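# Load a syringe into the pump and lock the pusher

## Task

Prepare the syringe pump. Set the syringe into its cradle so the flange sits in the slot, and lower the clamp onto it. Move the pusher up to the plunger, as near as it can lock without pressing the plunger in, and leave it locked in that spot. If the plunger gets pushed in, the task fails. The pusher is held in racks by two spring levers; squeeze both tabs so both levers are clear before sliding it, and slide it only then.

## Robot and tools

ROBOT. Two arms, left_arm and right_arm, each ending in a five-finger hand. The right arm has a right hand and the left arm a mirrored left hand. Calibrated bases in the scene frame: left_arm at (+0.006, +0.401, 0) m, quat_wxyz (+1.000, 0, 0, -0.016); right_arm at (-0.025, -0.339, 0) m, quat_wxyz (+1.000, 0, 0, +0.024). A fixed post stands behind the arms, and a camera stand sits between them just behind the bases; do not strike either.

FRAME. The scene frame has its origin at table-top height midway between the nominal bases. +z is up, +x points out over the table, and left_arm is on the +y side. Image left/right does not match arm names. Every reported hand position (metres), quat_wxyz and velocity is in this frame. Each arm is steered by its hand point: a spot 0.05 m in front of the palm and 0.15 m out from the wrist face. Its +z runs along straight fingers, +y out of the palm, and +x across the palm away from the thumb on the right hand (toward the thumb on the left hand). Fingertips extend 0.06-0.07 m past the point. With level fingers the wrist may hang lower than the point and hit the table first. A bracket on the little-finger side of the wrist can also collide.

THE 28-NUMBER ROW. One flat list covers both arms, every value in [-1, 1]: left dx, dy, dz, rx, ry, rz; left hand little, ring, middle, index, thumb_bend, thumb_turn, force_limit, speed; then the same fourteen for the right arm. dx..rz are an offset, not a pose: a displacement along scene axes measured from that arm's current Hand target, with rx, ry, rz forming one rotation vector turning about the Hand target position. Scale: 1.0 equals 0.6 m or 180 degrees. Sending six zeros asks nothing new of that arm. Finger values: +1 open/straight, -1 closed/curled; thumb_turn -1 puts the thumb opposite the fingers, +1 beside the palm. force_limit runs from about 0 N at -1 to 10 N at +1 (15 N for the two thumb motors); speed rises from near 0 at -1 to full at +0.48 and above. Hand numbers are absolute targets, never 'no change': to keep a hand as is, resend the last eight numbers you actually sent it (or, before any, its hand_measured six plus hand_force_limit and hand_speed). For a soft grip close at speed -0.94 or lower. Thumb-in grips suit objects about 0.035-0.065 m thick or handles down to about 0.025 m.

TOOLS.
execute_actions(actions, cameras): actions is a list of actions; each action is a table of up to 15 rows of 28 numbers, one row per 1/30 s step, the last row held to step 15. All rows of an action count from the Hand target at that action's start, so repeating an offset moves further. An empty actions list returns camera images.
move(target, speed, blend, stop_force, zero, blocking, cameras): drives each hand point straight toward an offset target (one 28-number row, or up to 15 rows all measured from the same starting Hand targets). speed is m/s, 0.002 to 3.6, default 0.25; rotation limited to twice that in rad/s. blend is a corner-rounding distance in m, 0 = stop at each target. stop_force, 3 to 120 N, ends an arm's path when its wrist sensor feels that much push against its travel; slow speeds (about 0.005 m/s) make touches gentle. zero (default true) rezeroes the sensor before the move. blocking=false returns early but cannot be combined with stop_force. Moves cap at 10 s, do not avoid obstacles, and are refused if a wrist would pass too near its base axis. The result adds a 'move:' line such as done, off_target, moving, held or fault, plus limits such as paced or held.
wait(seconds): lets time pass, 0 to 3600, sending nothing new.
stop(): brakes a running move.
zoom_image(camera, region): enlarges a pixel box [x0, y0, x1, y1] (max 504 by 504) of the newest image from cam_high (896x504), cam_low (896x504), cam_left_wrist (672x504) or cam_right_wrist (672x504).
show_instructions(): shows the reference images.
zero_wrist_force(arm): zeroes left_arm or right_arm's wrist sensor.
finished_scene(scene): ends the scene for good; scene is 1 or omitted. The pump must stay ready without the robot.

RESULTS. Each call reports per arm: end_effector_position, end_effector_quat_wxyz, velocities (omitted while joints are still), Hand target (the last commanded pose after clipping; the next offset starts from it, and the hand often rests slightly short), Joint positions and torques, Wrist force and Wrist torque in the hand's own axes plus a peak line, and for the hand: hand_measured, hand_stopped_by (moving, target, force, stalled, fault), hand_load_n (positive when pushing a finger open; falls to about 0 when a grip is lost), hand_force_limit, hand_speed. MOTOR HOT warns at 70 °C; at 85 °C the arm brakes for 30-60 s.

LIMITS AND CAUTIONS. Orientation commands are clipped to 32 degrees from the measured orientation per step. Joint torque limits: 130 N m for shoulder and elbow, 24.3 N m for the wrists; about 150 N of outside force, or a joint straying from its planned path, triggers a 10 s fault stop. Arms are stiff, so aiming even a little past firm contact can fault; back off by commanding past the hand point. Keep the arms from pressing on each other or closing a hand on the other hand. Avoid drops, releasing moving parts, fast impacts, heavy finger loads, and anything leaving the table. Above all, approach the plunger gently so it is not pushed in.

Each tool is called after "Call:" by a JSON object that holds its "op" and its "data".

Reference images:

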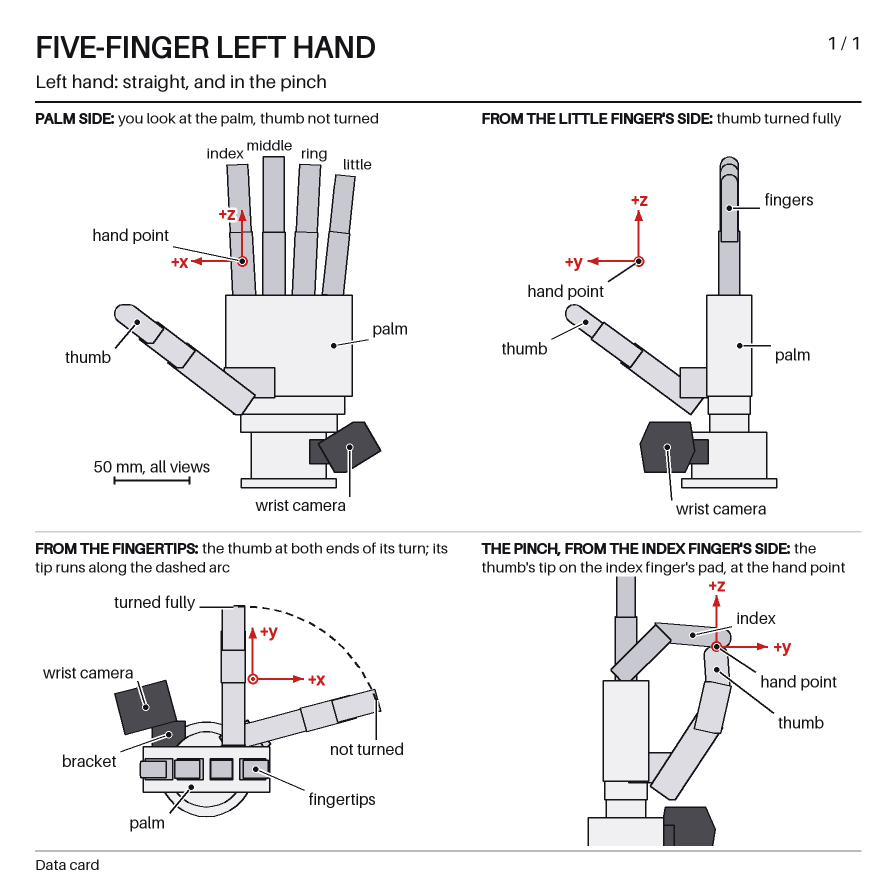

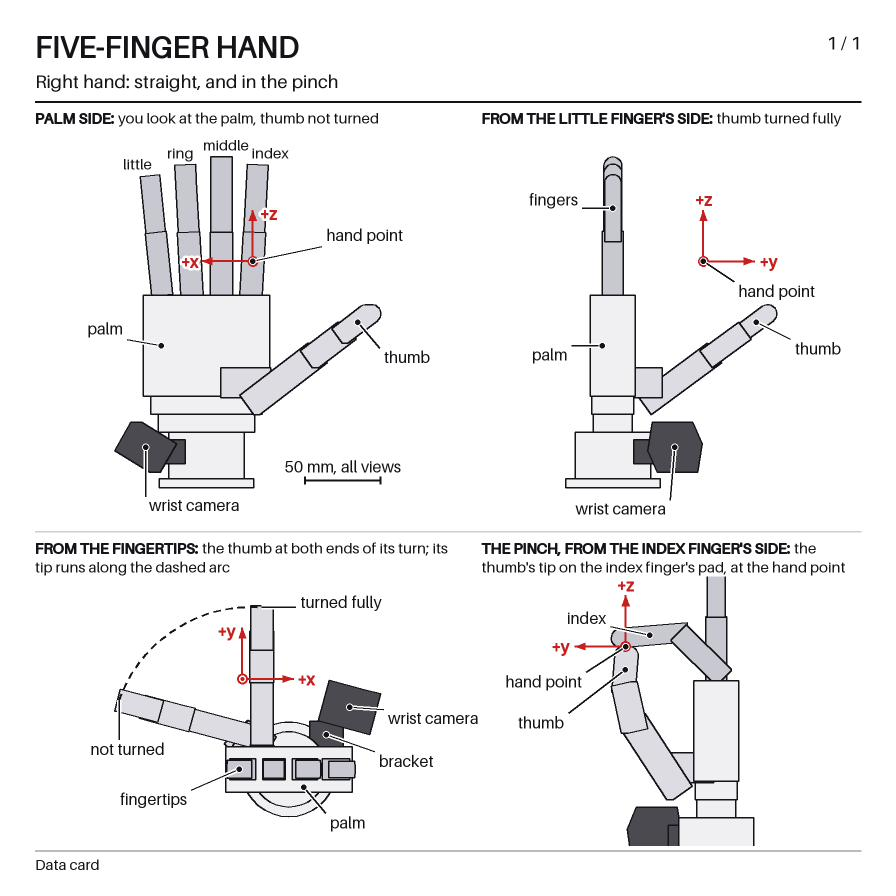

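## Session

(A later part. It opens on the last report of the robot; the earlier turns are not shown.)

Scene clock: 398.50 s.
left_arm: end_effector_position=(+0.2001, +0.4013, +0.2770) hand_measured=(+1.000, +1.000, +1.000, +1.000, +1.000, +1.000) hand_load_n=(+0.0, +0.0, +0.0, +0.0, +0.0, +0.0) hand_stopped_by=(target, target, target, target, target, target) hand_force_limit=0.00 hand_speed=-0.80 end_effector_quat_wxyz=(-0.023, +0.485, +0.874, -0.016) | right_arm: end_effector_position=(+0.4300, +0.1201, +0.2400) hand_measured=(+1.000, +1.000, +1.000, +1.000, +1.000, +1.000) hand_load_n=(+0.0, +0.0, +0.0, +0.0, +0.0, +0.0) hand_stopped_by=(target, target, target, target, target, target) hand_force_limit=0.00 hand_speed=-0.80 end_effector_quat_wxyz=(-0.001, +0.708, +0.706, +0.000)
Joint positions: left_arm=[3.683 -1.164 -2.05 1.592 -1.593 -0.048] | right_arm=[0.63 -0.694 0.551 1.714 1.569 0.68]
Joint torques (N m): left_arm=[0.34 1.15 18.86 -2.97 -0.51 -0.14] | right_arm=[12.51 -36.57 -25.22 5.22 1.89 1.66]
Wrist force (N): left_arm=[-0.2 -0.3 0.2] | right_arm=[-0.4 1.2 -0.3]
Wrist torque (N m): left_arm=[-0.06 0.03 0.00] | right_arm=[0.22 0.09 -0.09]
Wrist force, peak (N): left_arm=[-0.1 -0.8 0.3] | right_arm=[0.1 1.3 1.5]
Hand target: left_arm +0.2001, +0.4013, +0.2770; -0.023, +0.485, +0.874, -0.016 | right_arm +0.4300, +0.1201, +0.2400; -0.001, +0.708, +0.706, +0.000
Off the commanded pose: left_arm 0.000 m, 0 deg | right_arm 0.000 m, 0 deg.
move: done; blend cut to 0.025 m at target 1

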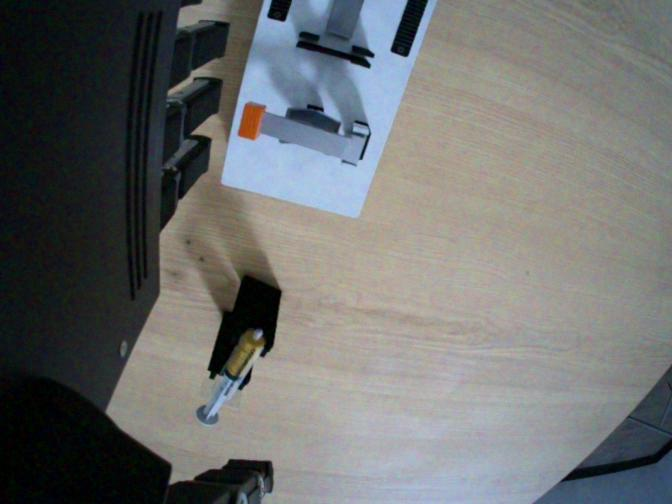

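Call:
{"op": "move", "data": {"target": [0,0,0,0,0,0,1,1,1,1,1,1,0,-0.8,0.0333,0.15,0,0,0,0,1,1,1,1,1,1,0,-0.8], "cameras": ["cam_right_wrist"]}}

Call:
{"op": "zoom_image", "data": {"camera": "cam_right_wrist", "region": [200, 80, 440, 320]}}

Scene clock: 411.47 s.
left_arm: end_effector_position=(+0.2001, +0.4013, +0.2770) hand_measured=(+1.000, +1.000, +1.000, +1.000, +1.000, +1.000) hand_load_n=(+0.0, +0.0, +0.0, +0.0, +0.0, +0.0) hand_stopped_by=(target, target, target, target, target, target) hand_force_limit=0.00 hand_speed=-0.80 end_effector_quat_wxyz=(-0.023, +0.485, +0.874, -0.016) | right_arm: end_effector_position=(+0.4491, +0.2088, +0.2393) hand_measured=(+1.000, +1.000, +1.000, +1.000, +1.000, +1.000) hand_load_n=(+0.0, +0.0, +0.0, +0.0, +0.0, +0.0) hand_stopped_by=(target, target, target, target, target, target) hand_force_limit=0.00 hand_speed=-0.80 end_effector_quat_wxyz=(-0.007, +0.684, +0.723, +0.098)
Joint positions: left_arm=[3.683 -1.164 -2.05 1.592 -1.593 -0.048] | right_arm=[0.702 -0.443 0.035 1.785 1.545 0.698]
Joint torques (N m): left_arm=[0.81 1.4 18.72 -3.13 -0.46 0.16] | right_arm=[11.73 -40.58 -24.96 -0.42 -1.7 -1.16]
Wrist force (N): left_arm=[0.0 -0.3 0.1] | right_arm=[-0.7 0.8 0.4]
Wrist torque (N m): left_arm=[-0.05 -0.01 0.00] | right_arm=[0.09 0.15 -0.05]
Wrist force, peak (N): left_arm=[-0.2 -0.7 0.0] | right_arm=[-1.2 1.2 -0.2]
Hand target: left_arm +0.2001, +0.4013, +0.2770; -0.023, +0.485, +0.874, -0.016 | right_arm +0.4500, +0.2101, +0.2400; -0.001, +0.708, +0.706, +0.000
Off the commanded pose: left_arm 0.000 m, 0 deg | right_arm 0.002 m, 12 deg.
elbow stopped short (right arm): the move would have taken joint 3 (elbow) straighter than the controller allows.
move: off_target (right_arm)

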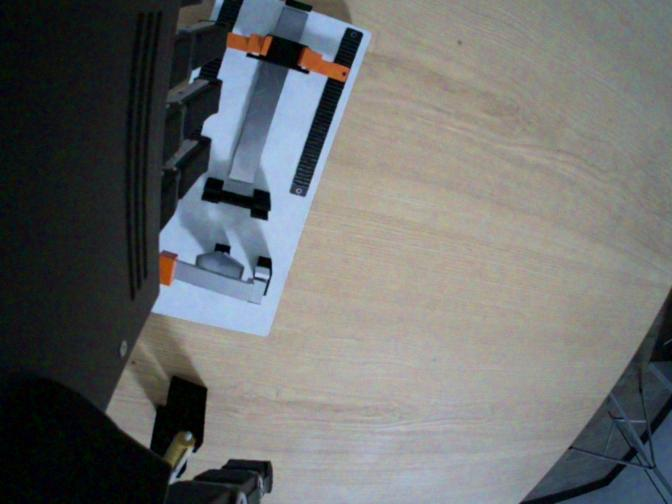

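Scaled by 2.100 from the camera's image (finer frame: 960x720).

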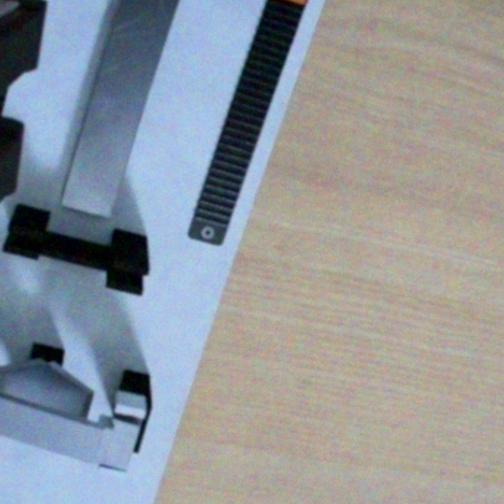

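Call:
{"op": "move", "data": {"target": [[0,0,0,0,0,0,1,1,1,1,1,1,0,-0.8,-0.0833,-0.2668,0.2667,0,0,0,1,1,1,1,1,1,0,-0.8],[0,0,0,0,0,0,1,1,1,1,1,1,0,-0.8,-0.015,-0.4435,0.2667,0,-0.25,0.433,1,1,1,1,1,1,0,-0.8],[0,0,0,0,0,0,1,1,1,1,1,1,0,-0.8,-0.015,-0.4435,0.2667,0,-0.5,0.866,1,1,1,1,1,1,0,-0.8]], "blend": [0.05,0.03,0], "speed": 0.35, "cameras": ["cam_low","cam_high","cam_right_wrist"]}}

Scene clock: 503.33 s.
left_arm: end_effector_position=(+0.2001, +0.4013, +0.2770) hand_measured=(+1.000, +1.000, +1.000, +1.000, +1.000, +1.000) hand_load_n=(+0.0, +0.0, +0.0, +0.0, +0.0, +0.0) hand_stopped_by=(target, target, target, target, target, target) hand_force_limit=0.00 hand_speed=-0.80 end_effector_quat_wxyz=(-0.023, +0.485, +0.874, -0.016) | right_arm: end_effector_position=(+0.4410, -0.0560, +0.4000) hand_measured=(+1.000, +1.000, +1.000, +1.000, +1.000, +1.000) hand_load_n=(+0.0, +0.0, +0.0, +0.5, +0.0, +0.0) hand_stopped_by=(target, target, target, target, target, target) hand_force_limit=0.00 hand_speed=-0.80 end_effector_quat_wxyz=(-0.353, +0.612, -0.613, -0.353)
Joint positions: left_arm=[3.683 -1.164 -2.05 1.592 -1.593 -0.048] | right_arm=[-0.207 -1.029 1.167 1.697 0.546 -3.447]
Joint torques (N m): left_arm=[0.64 0.41 19.08 -3.2 -0.67 0.08] | right_arm=[11.76 -25.65 -25.07 5.85 0.7 -1.72]
Wrist force (N): left_arm=[0.0 -0.5 -0.3] | right_arm=[0.6 1.1 -1.2]
Wrist torque (N m): left_arm=[-0.07 -0.02 0.01] | right_arm=[0.33 -0.12 0.20]
Wrist force, peak (N): left_arm=[-0.3 -0.8 0.2] | right_arm=[0.2 0.8 1.8]
Hand target: left_arm +0.2001, +0.4013, +0.2770; -0.023, +0.485, +0.874, -0.016 | right_arm +0.4410, -0.0560, +0.4000; -0.353, +0.612, -0.613, -0.353
Off the commanded pose: left_arm 0.000 m, 0 deg | right_arm 0.000 m, 0 deg.
move: done
Images, in order (width x height): cam_high 896x504, cam_low 896x504, cam_right_wrist 672x504.

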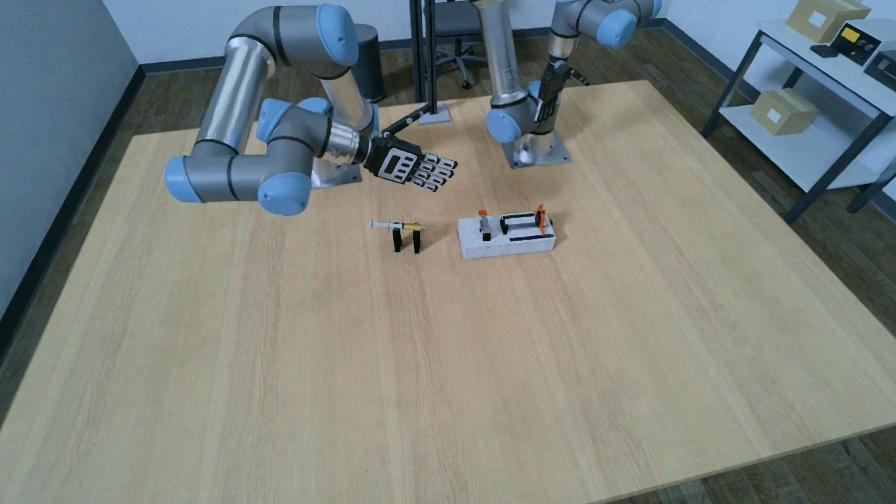

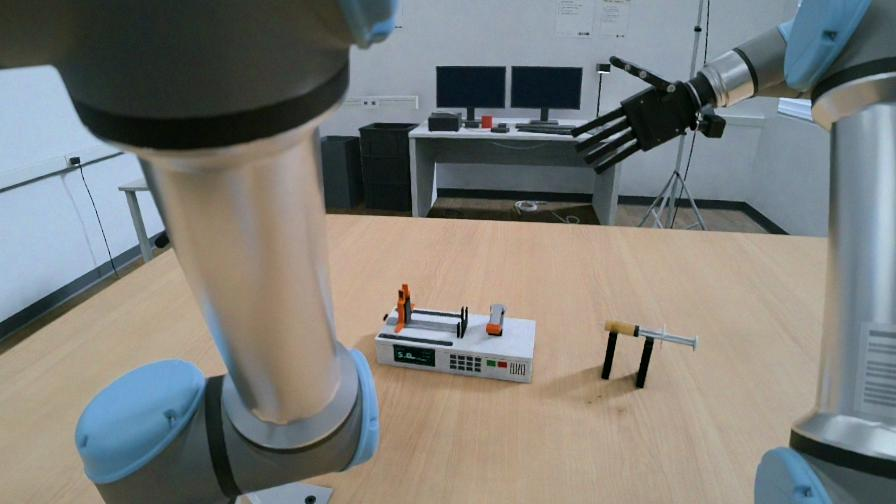

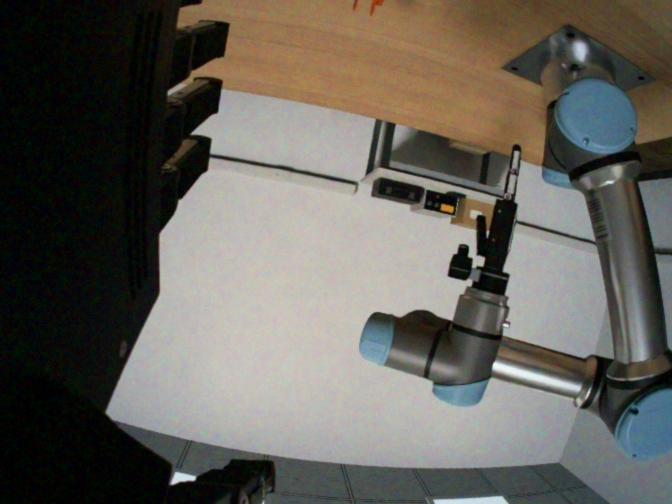

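Call:
{"op": "move", "data": {"target": [0,0,0,0,0,0,1,1,1,1,1,1,0,-0.8,0,0,-0.45,0,0,0,1,1,1,1,1,1,0,-0.8], "speed": 0.2, "cameras": ["cam_low","cam_right_wrist"]}}

Scene clock: 510.27 s.
left_arm: end_effector_position=(+0.2001, +0.4013, +0.2770) hand_measured=(+1.000, +1.000, +1.000, +1.000, +1.000, +1.000) hand_load_n=(+0.0, +0.0, +0.0, +0.0, +0.0, -0.5) hand_stopped_by=(target, target, target, target, target, target) hand_force_limit=0.00 hand_speed=-0.80 end_effector_quat_wxyz=(-0.023, +0.485, +0.874, -0.016) | right_arm: end_effector_position=(+0.4410, -0.0561, +0.1301) hand_measured=(+1.000, +1.000, +1.000, +1.000, +1.000, +1.000) hand_load_n=(+0.0, +0.0, +0.0, +0.0, +0.0, +0.0) hand_stopped_by=(target, target, target, target, target, target) hand_force_limit=0.00 hand_speed=-0.80 end_effector_quat_wxyz=(-0.353, +0.612, -0.613, -0.353)
Joint positions: left_arm=[3.683 -1.164 -2.05 1.592 -1.593 -0.048] | right_arm=[-0.207 -0.761 1.461 1.135 0.546 -3.447]
Joint torques (N m): left_arm=[0.18 1 19.84 -3.21 -0.7 0.01] | right_arm=[11.59 -29.76 -21.92 -0.63 -3.02 1.7]
Wrist force (N): left_arm=[0.0 -0.2 -0.1] | right_arm=[0.6 1.4 -0.9]
Wrist torque (N m): left_arm=[-0.03 -0.02 0.00] | right_arm=[0.37 -0.12 0.11]
Wrist force, peak (N): left_arm=[-0.2 -0.7 0.3] | right_arm=[-0.5 1.2 -1.9]
Hand target: left_arm +0.2001, +0.4013, +0.2770; -0.023, +0.485, +0.874, -0.016 | right_arm +0.4410, -0.0560, +0.1300; -0.353, +0.612, -0.613, -0.353
Off the commanded pose: left_arm 0.000 m, 0 deg | right_arm 0.000 m, 0 deg.
move: done

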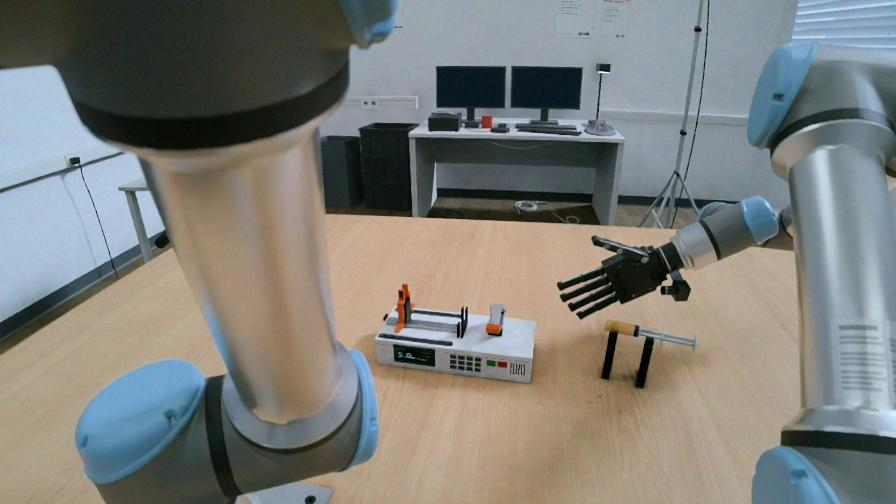

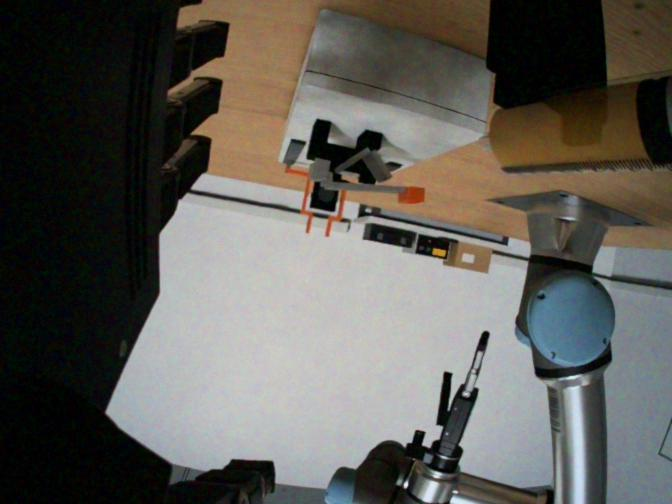

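Call:
{"op": "zoom_image", "data": {"camera": "cam_right_wrist", "region": [270, 80, 450, 250]}}

Call:
{"op": "zoom_image", "data": {"camera": "cam_low", "region": [540, 230, 720, 400]}}

Scaled by 2.800 from the camera's image (finer frame: 960x720).

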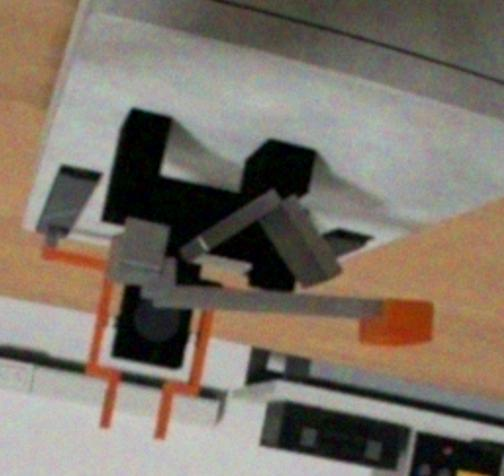

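Scaled by 2.800 from the camera's image (finer frame: 1280x720).

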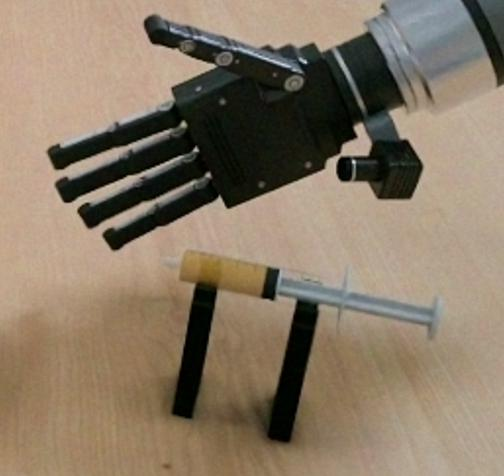

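Call:
{"op": "move", "data": {"target": [[0,0,0,0,0,0,1,1,1,1,1,1,0,-0.8,0,0,0.4167,0,0,0,-1,-1,-1,0.4,0.6,-0.7,0,0],[0,0,0,0,0,0,1,1,1,1,1,1,0,-0.8,-0.0683,-0.24,0.4167,0.2949,-0.4061,0.6219,-1,-1,-1,0.4,0.6,-0.7,0,0]], "blend": [0.03,0], "speed": 0.35, "cameras": ["cam_low","cam_high","cam_right_wrist"]}}

Call:
{"op": "move", "data": {"target": [[0.1667,-0.4,0,-0.0032,-0.0178,-0.1774,1,1,1,1,1,1,0,-0.8,0,0,0,0,0,0,-1,-1,-1,0,0.05,-0.7,0,-0.3],[0.3265,-0.5305,-0.195,-0.0032,-0.0178,-0.1774,1,1,1,1,1,1,0,-0.8,0,0,0,0,0,0,-1,-1,-1,0,0.05,-0.7,0,-0.3]], "blend": [0.05,0], "cameras": ["all"]}}

Scene clock: 762.00 s.
left_arm: end_effector_position=(+0.2001, +0.4013, +0.2770) hand_measured=(+1.000, +1.000, +1.000, +1.000, +1.000, +1.000) hand_load_n=(+0.0, +0.0, +0.0, +0.0, +0.0, +0.0) hand_stopped_by=(target, target, target, target, target, target) hand_force_limit=0.00 hand_speed=-0.80 end_effector_quat_wxyz=(-0.023, +0.485, +0.874, -0.016) | right_arm: end_effector_position=(+0.4000, -0.2000, +0.3801) hand_measured=(-1.000, -1.000, -1.000, +0.400, +0.600, -0.700) hand_load_n=(+0.0, +0.0, +0.0, +0.0, +0.0, +0.0) hand_stopped_by=(target, target, target, target, target, target) hand_force_limit=0.00 hand_speed=0.00 end_effector_quat_wxyz=(-0.359, +0.690, +0.557, -0.291)
Joint positions: left_arm=[3.683 -1.164 -2.05 1.592 -1.593 -0.048] | right_arm=[-0.048 -0.899 0.908 2.512 1.398 -6.159]
Joint torques (N m): left_arm=[0.69 0.32 19.32 -3.41 -0.95 0.08] | right_arm=[-10.38 -51.51 -7.24 0.02 1.49 -1.76]
Wrist force (N): left_arm=[-0.1 -0.4 0.0] | right_arm=[-0.9 2.9 -1.2]
Wrist torque (N m): left_arm=[-0.06 0.00 0.00] | right_arm=[0.72 0.21 0.07]
Wrist force, peak (N): left_arm=[-0.6 -0.6 0.2] | right_arm=[-0.7 3.2 -1.6]
Hand target: left_arm +0.2001, +0.4013, +0.2770; -0.023, +0.485, +0.874, -0.016 | right_arm +0.4000, -0.2000, +0.3801; -0.359, +0.690, +0.557, -0.291
Off the commanded pose: left_arm 0.000 m, 0 deg | right_arm 0.000 m, 0 deg.
move: done
Images, in order (width x height): cam_high 896x504, cam_low 896x504, cam_right_wrist 672x504.

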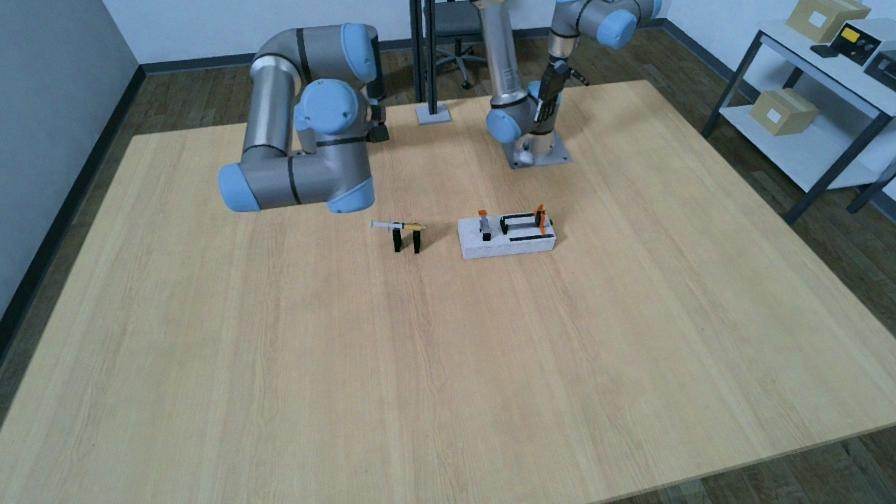

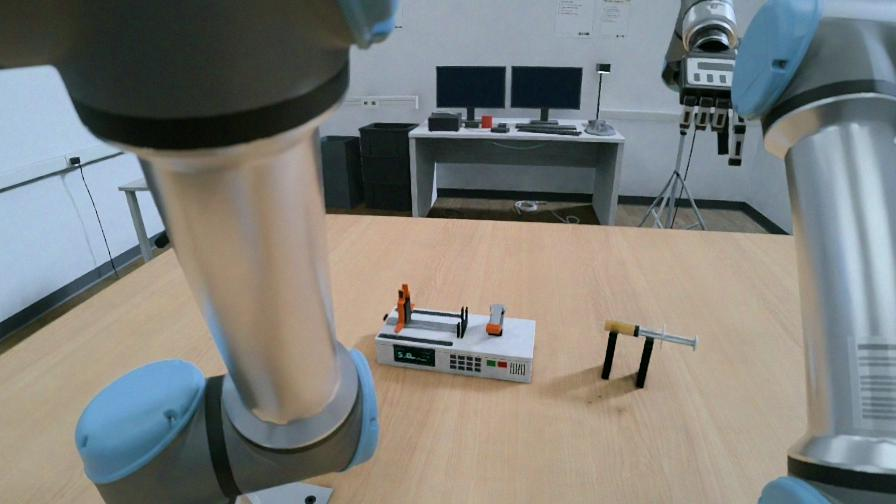

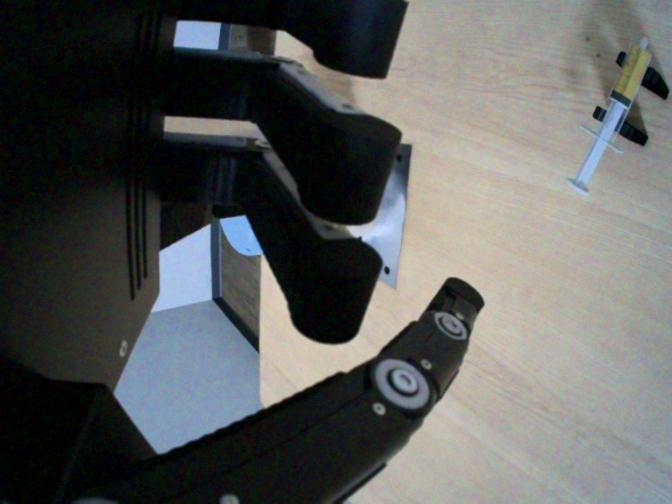

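Scene clock: 765.07 s.
left_arm: end_effector_position=(+0.3959, +0.0831, +0.1601) hand_measured=(+1.000, +1.000, +1.000, +1.000, +1.000, +1.000) hand_load_n=(+0.0, +0.0, +0.0, +0.0, +0.0, +0.0) hand_stopped_by=(target, target, target, target, target, target) hand_force_limit=0.00 hand_speed=-0.80 end_effector_quat_wxyz=(+0.000, +0.707, +0.707, +0.000) | right_arm: end_effector_position=(+0.4000, -0.2000, +0.3801) hand_measured=(-1.000, -1.000, -1.000, +0.000, +0.050, -0.700) hand_load_n=(+0.0, +0.0, +0.0, +0.0, +0.0, +0.0) hand_stopped_by=(target, target, target, target, target, target) hand_force_limit=0.00 hand_speed=-0.30 end_effector_quat_wxyz=(-0.359, +0.690, +0.557, -0.291)
Joint positions: left_arm=[2.642 -2.036 -1.447 1.914 -1.571 -0.532] | right_arm=[-0.048 -0.899 0.909 2.512 1.398 -6.159]
Joint torques (N m): left_arm=[-7.55 30.05 28.28 -0.28 -1.36 -2.38] | right_arm=[-10.55 -51.27 -6.93 0.6 1.5 -1.58]
Wrist force (N): left_arm=[-0.3 -0.6 0.3] | right_arm=[-0.5 2.4 -0.8]
Wrist torque (N m): left_arm=[-0.13 0.02 0.06] | right_arm=[0.63 0.14 0.06]
Wrist force, peak (N): left_arm=[0.4 -1.3 -0.9] | right_arm=[-0.8 3.2 -1.2]
Hand target: left_arm +0.3960, +0.0830, +0.1600; +0.000, +0.707, +0.707, +0.000 | right_arm +0.4000, -0.2000, +0.3801; -0.359, +0.690, +0.557, -0.291
Off the commanded pose: left_arm 0.000 m, 0 deg | right_arm 0.000 m, 0 deg.
move: done; blend cut to 0 m at target 1

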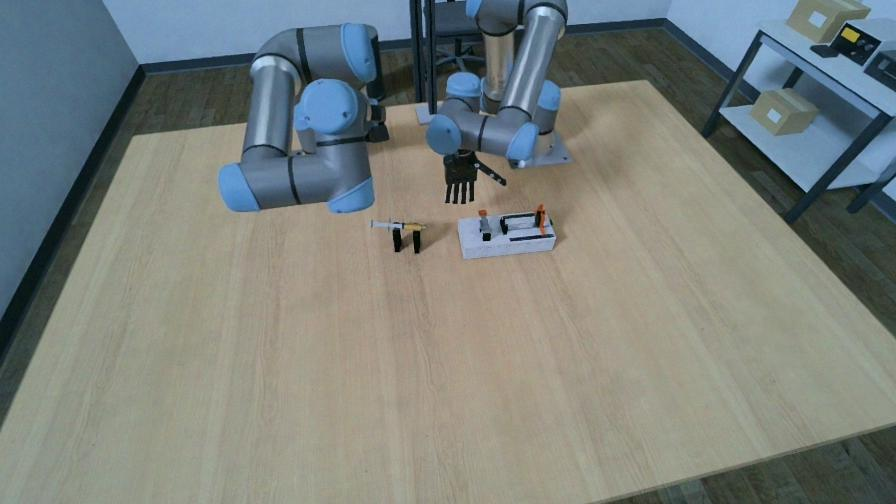

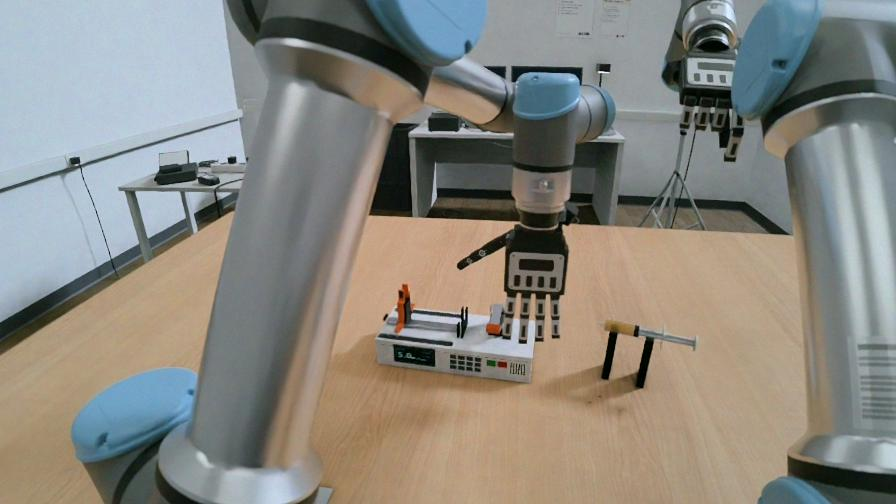

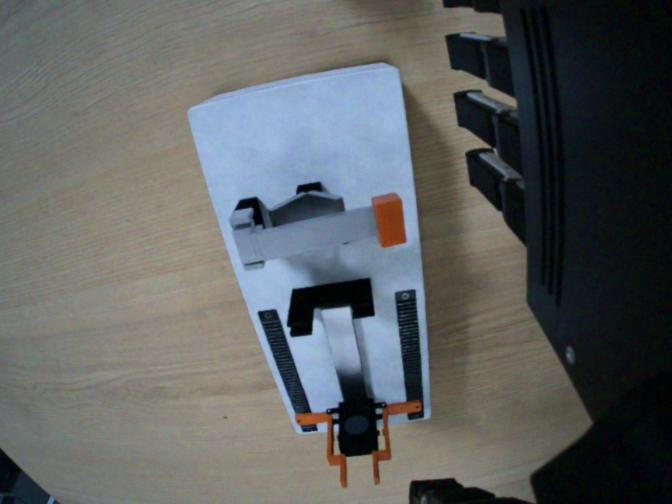

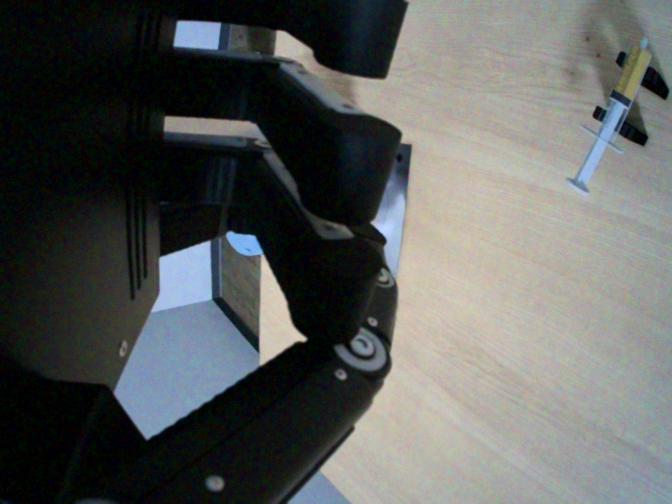

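Call:
{"op": "zoom_image", "data": {"camera": "cam_left_wrist", "region": [180, 60, 440, 340]}}

Call:
{"op": "zoom_image", "data": {"camera": "cam_left_wrist", "region": [240, 270, 450, 490]}}

Scaled by 1.800 from the camera's image (finer frame: 960x720).

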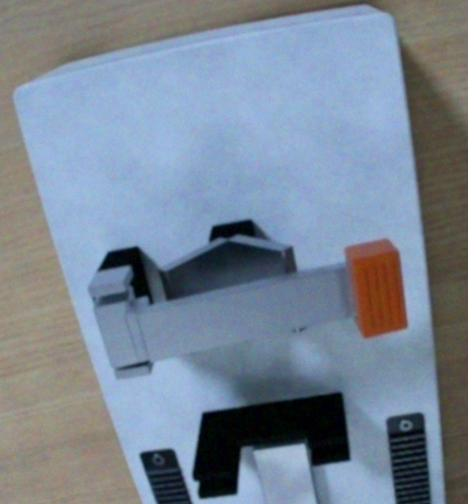

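Scaled by 2.291 from the camera's image (finer frame: 960x720).

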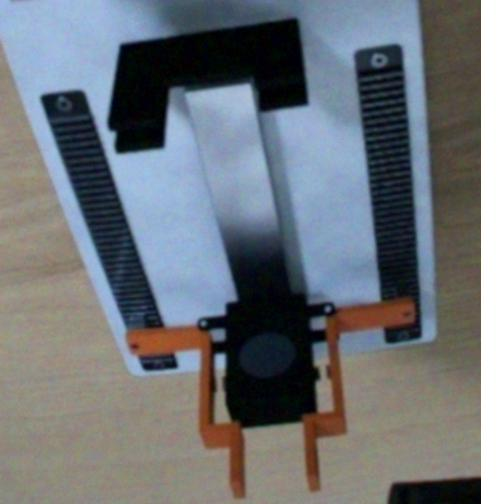

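Call:
{"op": "move", "data": {"target": [0,0,0.08333,0,0,0,1,1,1,1,1,1,0,-0.8,0,0,0,0,0,0,-1,-1,-1,0,0.05,-0.7,0,-0.3], "cameras": ["cam_left_wrist"]}}

Call:
{"op": "zoom_image", "data": {"camera": "cam_left_wrist", "region": [200, 80, 440, 320]}}

Call:
{"op": "move", "data": {"target": [0.06667,0,0,0,0,0,1,1,1,1,1,1,0,-0.8,0,0,0,0,0,0,-1,-1,-1,0,0.05,-0.7,0,-0.3], "cameras": ["cam_left_wrist"]}}

Call:
{"op": "zoom_image", "data": {"camera": "cam_left_wrist", "region": [240, 60, 480, 300]}}

Call:
{"op": "move", "data": {"target": [-0.06667,0.06667,0,0,0,0,1,1,1,1,1,1,0,-0.8,0,0,0,0,0,0,-1,-1,-1,0,0.05,-0.7,0,-0.3], "cameras": ["cam_left_wrist"]}}

Call:
{"op": "zoom_image", "data": {"camera": "cam_left_wrist", "region": [180, 30, 420, 270]}}

Scene clock: 851.30 s.
left_arm: end_effector_position=(+0.3960, +0.0830, +0.2100) hand_measured=(+1.000, +1.000, +1.000, +1.000, +1.000, +1.000) hand_load_n=(+0.0, +0.0, +0.0, +0.0, +0.0, +0.0) hand_stopped_by=(target, target, target, target, target, target) hand_force_limit=0.00 hand_speed=-0.80 end_effector_quat_wxyz=(+0.000, +0.707, +0.707, +0.000) | right_arm: end_effector_position=(+0.4000, -0.2000, +0.3801) hand_measured=(-1.000, -1.000, -1.000, +0.000, +0.050, -0.700) hand_load_n=(+0.0, +0.0, +0.0, +0.0, +0.0, +0.0) hand_stopped_by=(target, target, target, target, target, target) hand_force_limit=0.00 hand_speed=-0.30 end_effector_quat_wxyz=(-0.359, +0.690, +0.557, -0.291)
Joint positions: left_arm=[2.641 -2.003 -1.364 1.797 -1.571 -0.532] | right_arm=[-0.048 -0.899 0.909 2.512 1.398 -6.159]
Joint torques (N m): left_arm=[-4.87 48.33 28.82 -4.02 -1.08 0.28] | right_arm=[-10.86 -51.42 -6.84 1.28 1.32 -1.66]
Wrist force (N): left_arm=[0.1 -0.3 0.2] | right_arm=[-0.8 3.0 -1.2]
Wrist torque (N m): left_arm=[-0.08 -0.05 0.07] | right_arm=[0.74 0.19 0.07]
Wrist force, peak (N): left_arm=[-0.4 -0.5 1.7] | right_arm=[-0.7 2.8 -1.6]
Hand target: left_arm +0.3960, +0.0830, +0.2100; +0.000, +0.707, +0.707, +0.000 | right_arm +0.4000, -0.2000, +0.3801; -0.359, +0.690, +0.557, -0.291
Off the commanded pose: left_arm 0.000 m, 0 deg | right_arm 0.000 m, 0 deg.
move: done

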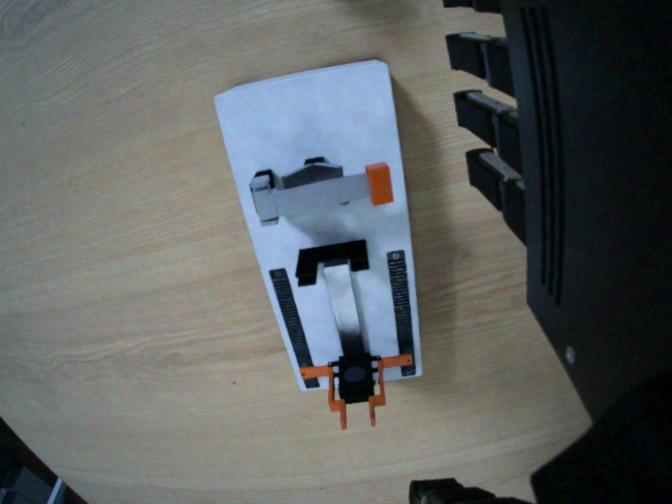

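Scaled by 2.100 from the camera's image (finer frame: 960x720).

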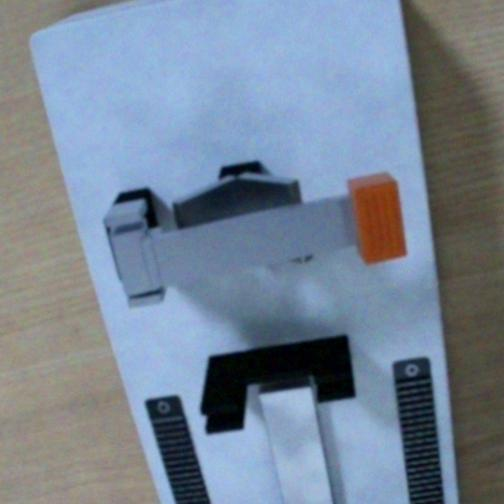

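Scene clock: 852.10 s.
left_arm: end_effector_position=(+0.4359, +0.0830, +0.2100) hand_measured=(+1.000, +1.000, +1.000, +1.000, +1.000, +1.000) hand_load_n=(+0.0, +0.0, +0.0, +0.0, +0.0, +0.0) hand_stopped_by=(target, target, target, target, target, target) hand_force_limit=0.00 hand_speed=-0.80 end_effector_quat_wxyz=(+0.000, +0.707, +0.707, +0.000) | right_arm: end_effector_position=(+0.4000, -0.2000, +0.3801) hand_measured=(-1.000, -1.000, -1.000, +0.000, +0.050, -0.700) hand_load_n=(+0.0, +0.0, +0.5, +0.0, +0.0, +0.0) hand_stopped_by=(target, target, target, target, target, target) hand_force_limit=0.00 hand_speed=-0.30 end_effector_quat_wxyz=(-0.359, +0.690, +0.557, -0.291)
Joint positions: left_arm=[2.683 -2.073 -1.259 1.762 -1.571 -0.491] | right_arm=[-0.048 -0.899 0.909 2.512 1.398 -6.159]
Joint torques (N m): left_arm=[8.63 31.53 29.59 -4.35 1.36 2.21] | right_arm=[-10.67 -50.83 -6.81 1.58 1.17 -1.63]
Wrist force (N): left_arm=[-0.3 -0.5 0.0] | right_arm=[-0.8 2.9 -1.2]
Wrist torque (N m): left_arm=[-0.09 0.01 -0.03] | right_arm=[0.74 0.19 0.07]
Wrist force, peak (N): left_arm=[-0.4 -2.0 0.0] | right_arm=[-0.3 3.1 -1.2]
Hand target: left_arm +0.4360, +0.0830, +0.2100; +0.000, +0.707, +0.707, +0.000 | right_arm +0.4000, -0.2000, +0.3801; -0.359, +0.690, +0.557, -0.291
Off the commanded pose: left_arm 0.000 m, 0 deg | right_arm 0.000 m, 0 deg.
move: done

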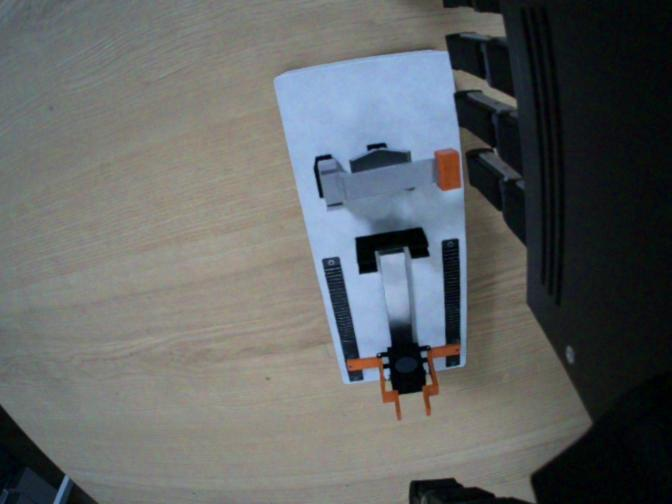

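Scaled by 2.100 from the camera's image (finer frame: 960x720).

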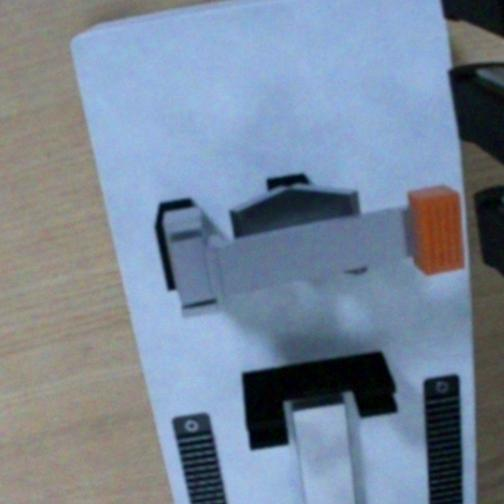

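Scene clock: 852.97 s.
left_arm: end_effector_position=(+0.3960, +0.1230, +0.2100) hand_measured=(+1.000, +1.000, +1.000, +1.000, +1.000, +1.000) hand_load_n=(+0.0, +0.0, +0.0, +0.0, +0.0, +0.0) hand_stopped_by=(target, target, target, target, target, target) hand_force_limit=0.00 hand_speed=-0.80 end_effector_quat_wxyz=(+0.000, +0.707, +0.707, +0.000) | right_arm: end_effector_position=(+0.4000, -0.2000, +0.3801) hand_measured=(-1.000, -1.000, -1.000, +0.000, +0.050, -0.700) hand_load_n=(+0.0, +0.0, +0.0, +0.0, +0.0, +0.0) hand_stopped_by=(target, target, target, target, target, target) hand_force_limit=0.00 hand_speed=-0.30 end_effector_quat_wxyz=(-0.359, +0.690, +0.557, -0.291)
Joint positions: left_arm=[2.72 -1.935 -1.462 1.827 -1.571 -0.453] | right_arm=[-0.048 -0.899 0.909 2.512 1.398 -6.159]
Joint torques (N m): left_arm=[8.97 45.04 7.04 -0.33 1.42 2.12] | right_arm=[-11.18 -50.95 -6.73 1.71 1.35 -1.48]
Wrist force (N): left_arm=[-0.4 -0.1 0.0] | right_arm=[-0.6 2.8 -1.1]
Wrist torque (N m): left_arm=[-0.04 0.02 -0.06] | right_arm=[0.70 0.16 0.07]
Wrist force, peak (N): left_arm=[0.7 -1.8 0.4] | right_arm=[-0.7 2.9 -1.4]
Hand target: left_arm +0.3960, +0.1230, +0.2100; +0.000, +0.707, +0.707, +0.000 | right_arm +0.4000, -0.2000, +0.3801; -0.359, +0.690, +0.557, -0.291
Off the commanded pose: left_arm 0.000 m, 0 deg | right_arm 0.000 m, 0 deg.
move: done

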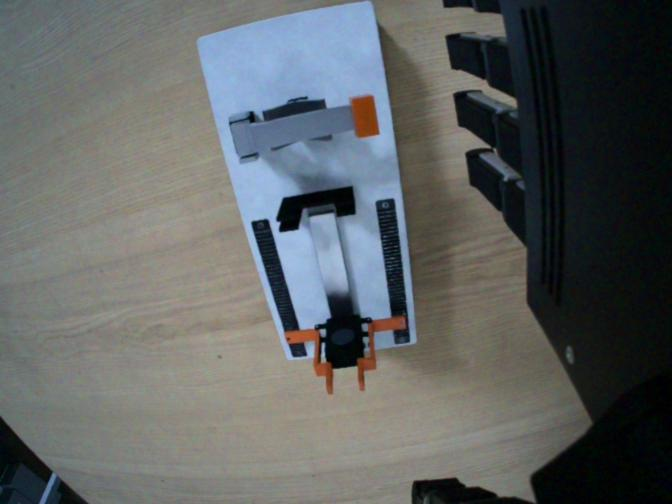

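Scaled by 2.100 from the camera's image (finer frame: 960x720).

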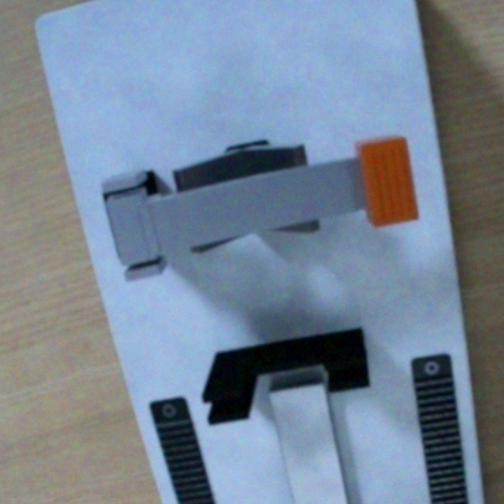

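Call:
{"op": "move", "data": {"target": [-0.11833,-0.03833,-0.1,0,0,0,-1,-1,-1,-0.2,-0.2,1,0,0,0,0,0,0,0,0,-1,-1,-1,0,0.05,-0.7,0,-0.3], "cameras": ["cam_left_wrist","cam_low"]}}

Scene clock: 984.07 s.
left_arm: end_effector_position=(+0.3250, +0.1000, +0.1501) hand_measured=(-1.000, -1.000, -1.000, -0.200, -0.200, +1.000) hand_load_n=(+0.5, +0.0, +0.0, +0.0, +0.0, +0.0) hand_stopped_by=(target, target, target, target, target, target) hand_force_limit=0.00 hand_speed=0.00 end_effector_quat_wxyz=(+0.000, +0.707, +0.707, +0.000) | right_arm: end_effector_position=(+0.4000, -0.2000, +0.3801) hand_measured=(-1.000, -1.000, -1.000, +0.000, +0.050, -0.700) hand_load_n=(+0.0, +0.5, +0.0, +0.0, +0.5, +0.0) hand_stopped_by=(target, target, target, target, target, target) hand_force_limit=0.00 hand_speed=-0.30 end_effector_quat_wxyz=(-0.359, +0.690, +0.557, -0.291)
Joint positions: left_arm=[2.587 -1.91 -1.659 1.999 -1.571 -0.586] | right_arm=[-0.048 -0.899 0.909 2.512 1.398 -6.159]
Joint torques (N m): left_arm=[-8.03 22.67 5.26 -0.26 -1.37 -2.19] | right_arm=[-10.83 -49.93 -7.56 2.4 1.14 -1.56]
Wrist force (N): left_arm=[-0.5 -0.3 0.0] | right_arm=[-0.7 2.8 -1.2]
Wrist torque (N m): left_arm=[-0.05 0.03 0.04] | right_arm=[0.71 0.18 0.07]
Wrist force, peak (N): left_arm=[-0.2 -1.6 0.9] | right_arm=[-0.5 3.2 -1.2]
Hand target: left_arm +0.3250, +0.1000, +0.1500; +0.000, +0.707, +0.707, +0.000 | right_arm +0.4000, -0.2000, +0.3801; -0.359, +0.690, +0.557, -0.291
Off the commanded pose: left_arm 0.000 m, 0 deg | right_arm 0.000 m, 0 deg.
move: done
Images, in order (width x height): cam_low 896x504, cam_left_wrist 672x504.

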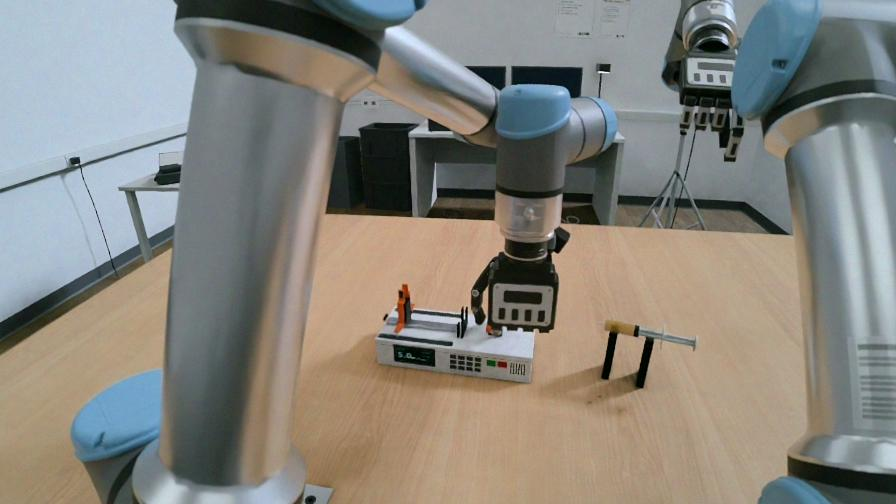

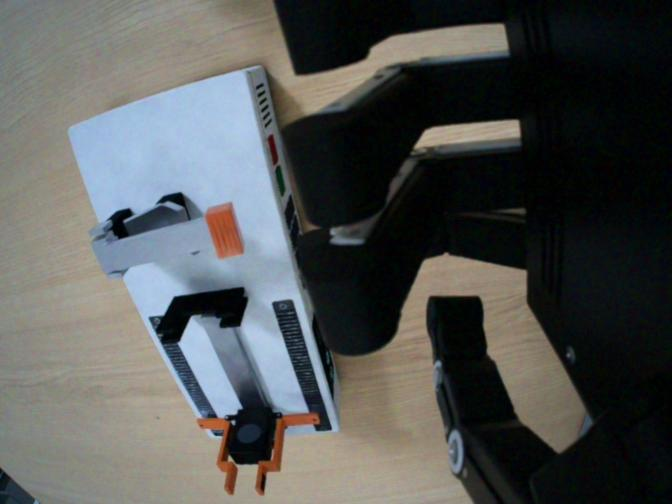

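Call:
{"op": "move", "data": {"target": [0,0.11,0,0,0,0,-0.2,-1,-1,-1,-0.2,1,0,0,0,0,0,0,0,0,-1,-1,-1,0,0.05,-0.7,0,-0.3], "cameras": ["cam_left_wrist","cam_low"]}}

Scene clock: 1000.73 s.
left_arm: end_effector_position=(+0.3250, +0.1660, +0.1500) hand_measured=(-0.200, -1.000, -1.000, -1.000, -0.200, +1.000) hand_load_n=(+0.0, +0.0, +0.0, +0.0, +0.0, +0.0) hand_stopped_by=(target, target, target, target, target, target) hand_force_limit=0.00 hand_speed=0.00 end_effector_quat_wxyz=(+0.000, +0.707, +0.707, +0.000) | right_arm: end_effector_position=(+0.4000, -0.2000, +0.3801) hand_measured=(-1.000, -1.000, -1.000, +0.000, +0.050, -0.700) hand_load_n=(+0.5, +0.0, +0.0, +0.0, +0.0, +0.0) hand_stopped_by=(target, target, target, target, target, target) hand_force_limit=0.00 hand_speed=-0.30 end_effector_quat_wxyz=(-0.359, +0.690, +0.557, -0.291)
Joint positions: left_arm=[2.742 -1.796 -1.811 2.037 -1.571 -0.432] | right_arm=[-0.048 -0.899 0.909 2.512 1.398 -6.159]
Joint torques (N m): left_arm=[7.64 38.4 5.09 -0.19 1.31 2.07] | right_arm=[-10.95 -50.75 -7.5 3.37 0.85 -1.42]
Wrist force (N): left_arm=[-0.1 -0.2 0.1] | right_arm=[-0.5 2.9 -1.2]
Wrist torque (N m): left_arm=[-0.05 0.00 -0.04] | right_arm=[0.74 0.16 0.09]
Wrist force, peak (N): left_arm=[-1.2 -0.8 0.6] | right_arm=[-0.7 3.0 -1.6]
Hand target: left_arm +0.3250, +0.1660, +0.1500; +0.000, +0.707, +0.707, +0.000 | right_arm +0.4000, -0.2000, +0.3801; -0.359, +0.690, +0.557, -0.291
Off the commanded pose: left_arm 0.000 m, 0 deg | right_arm 0.000 m, 0 deg.
move: done
Images, in order (width x height): cam_low 896x504, cam_left_wrist 672x504.

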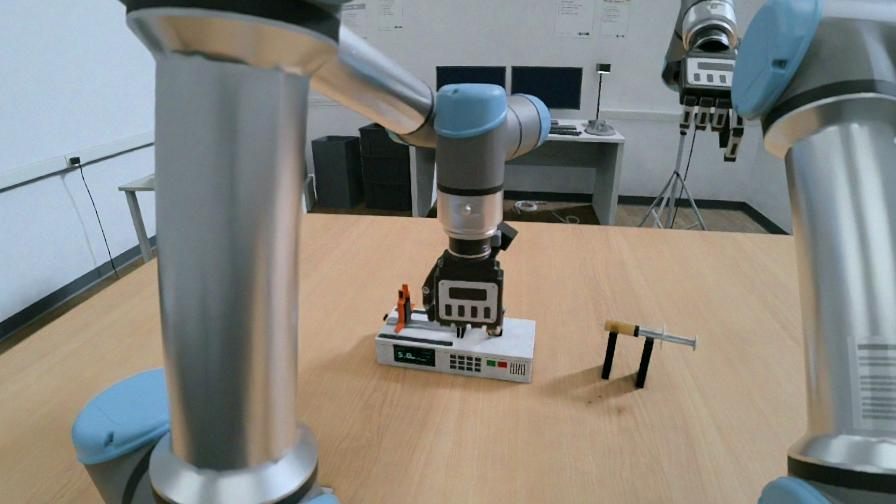

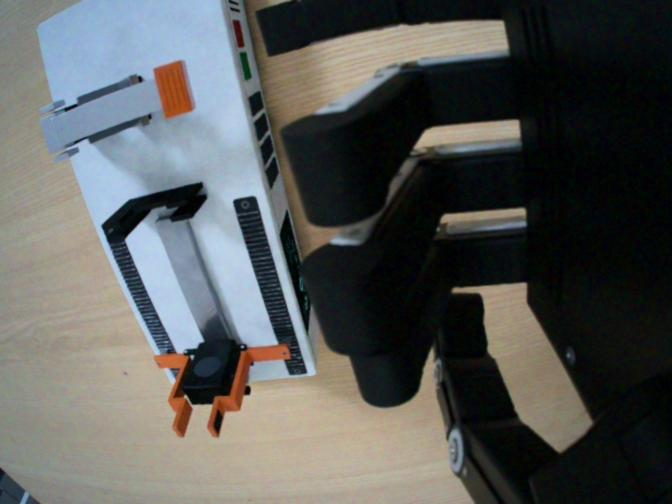

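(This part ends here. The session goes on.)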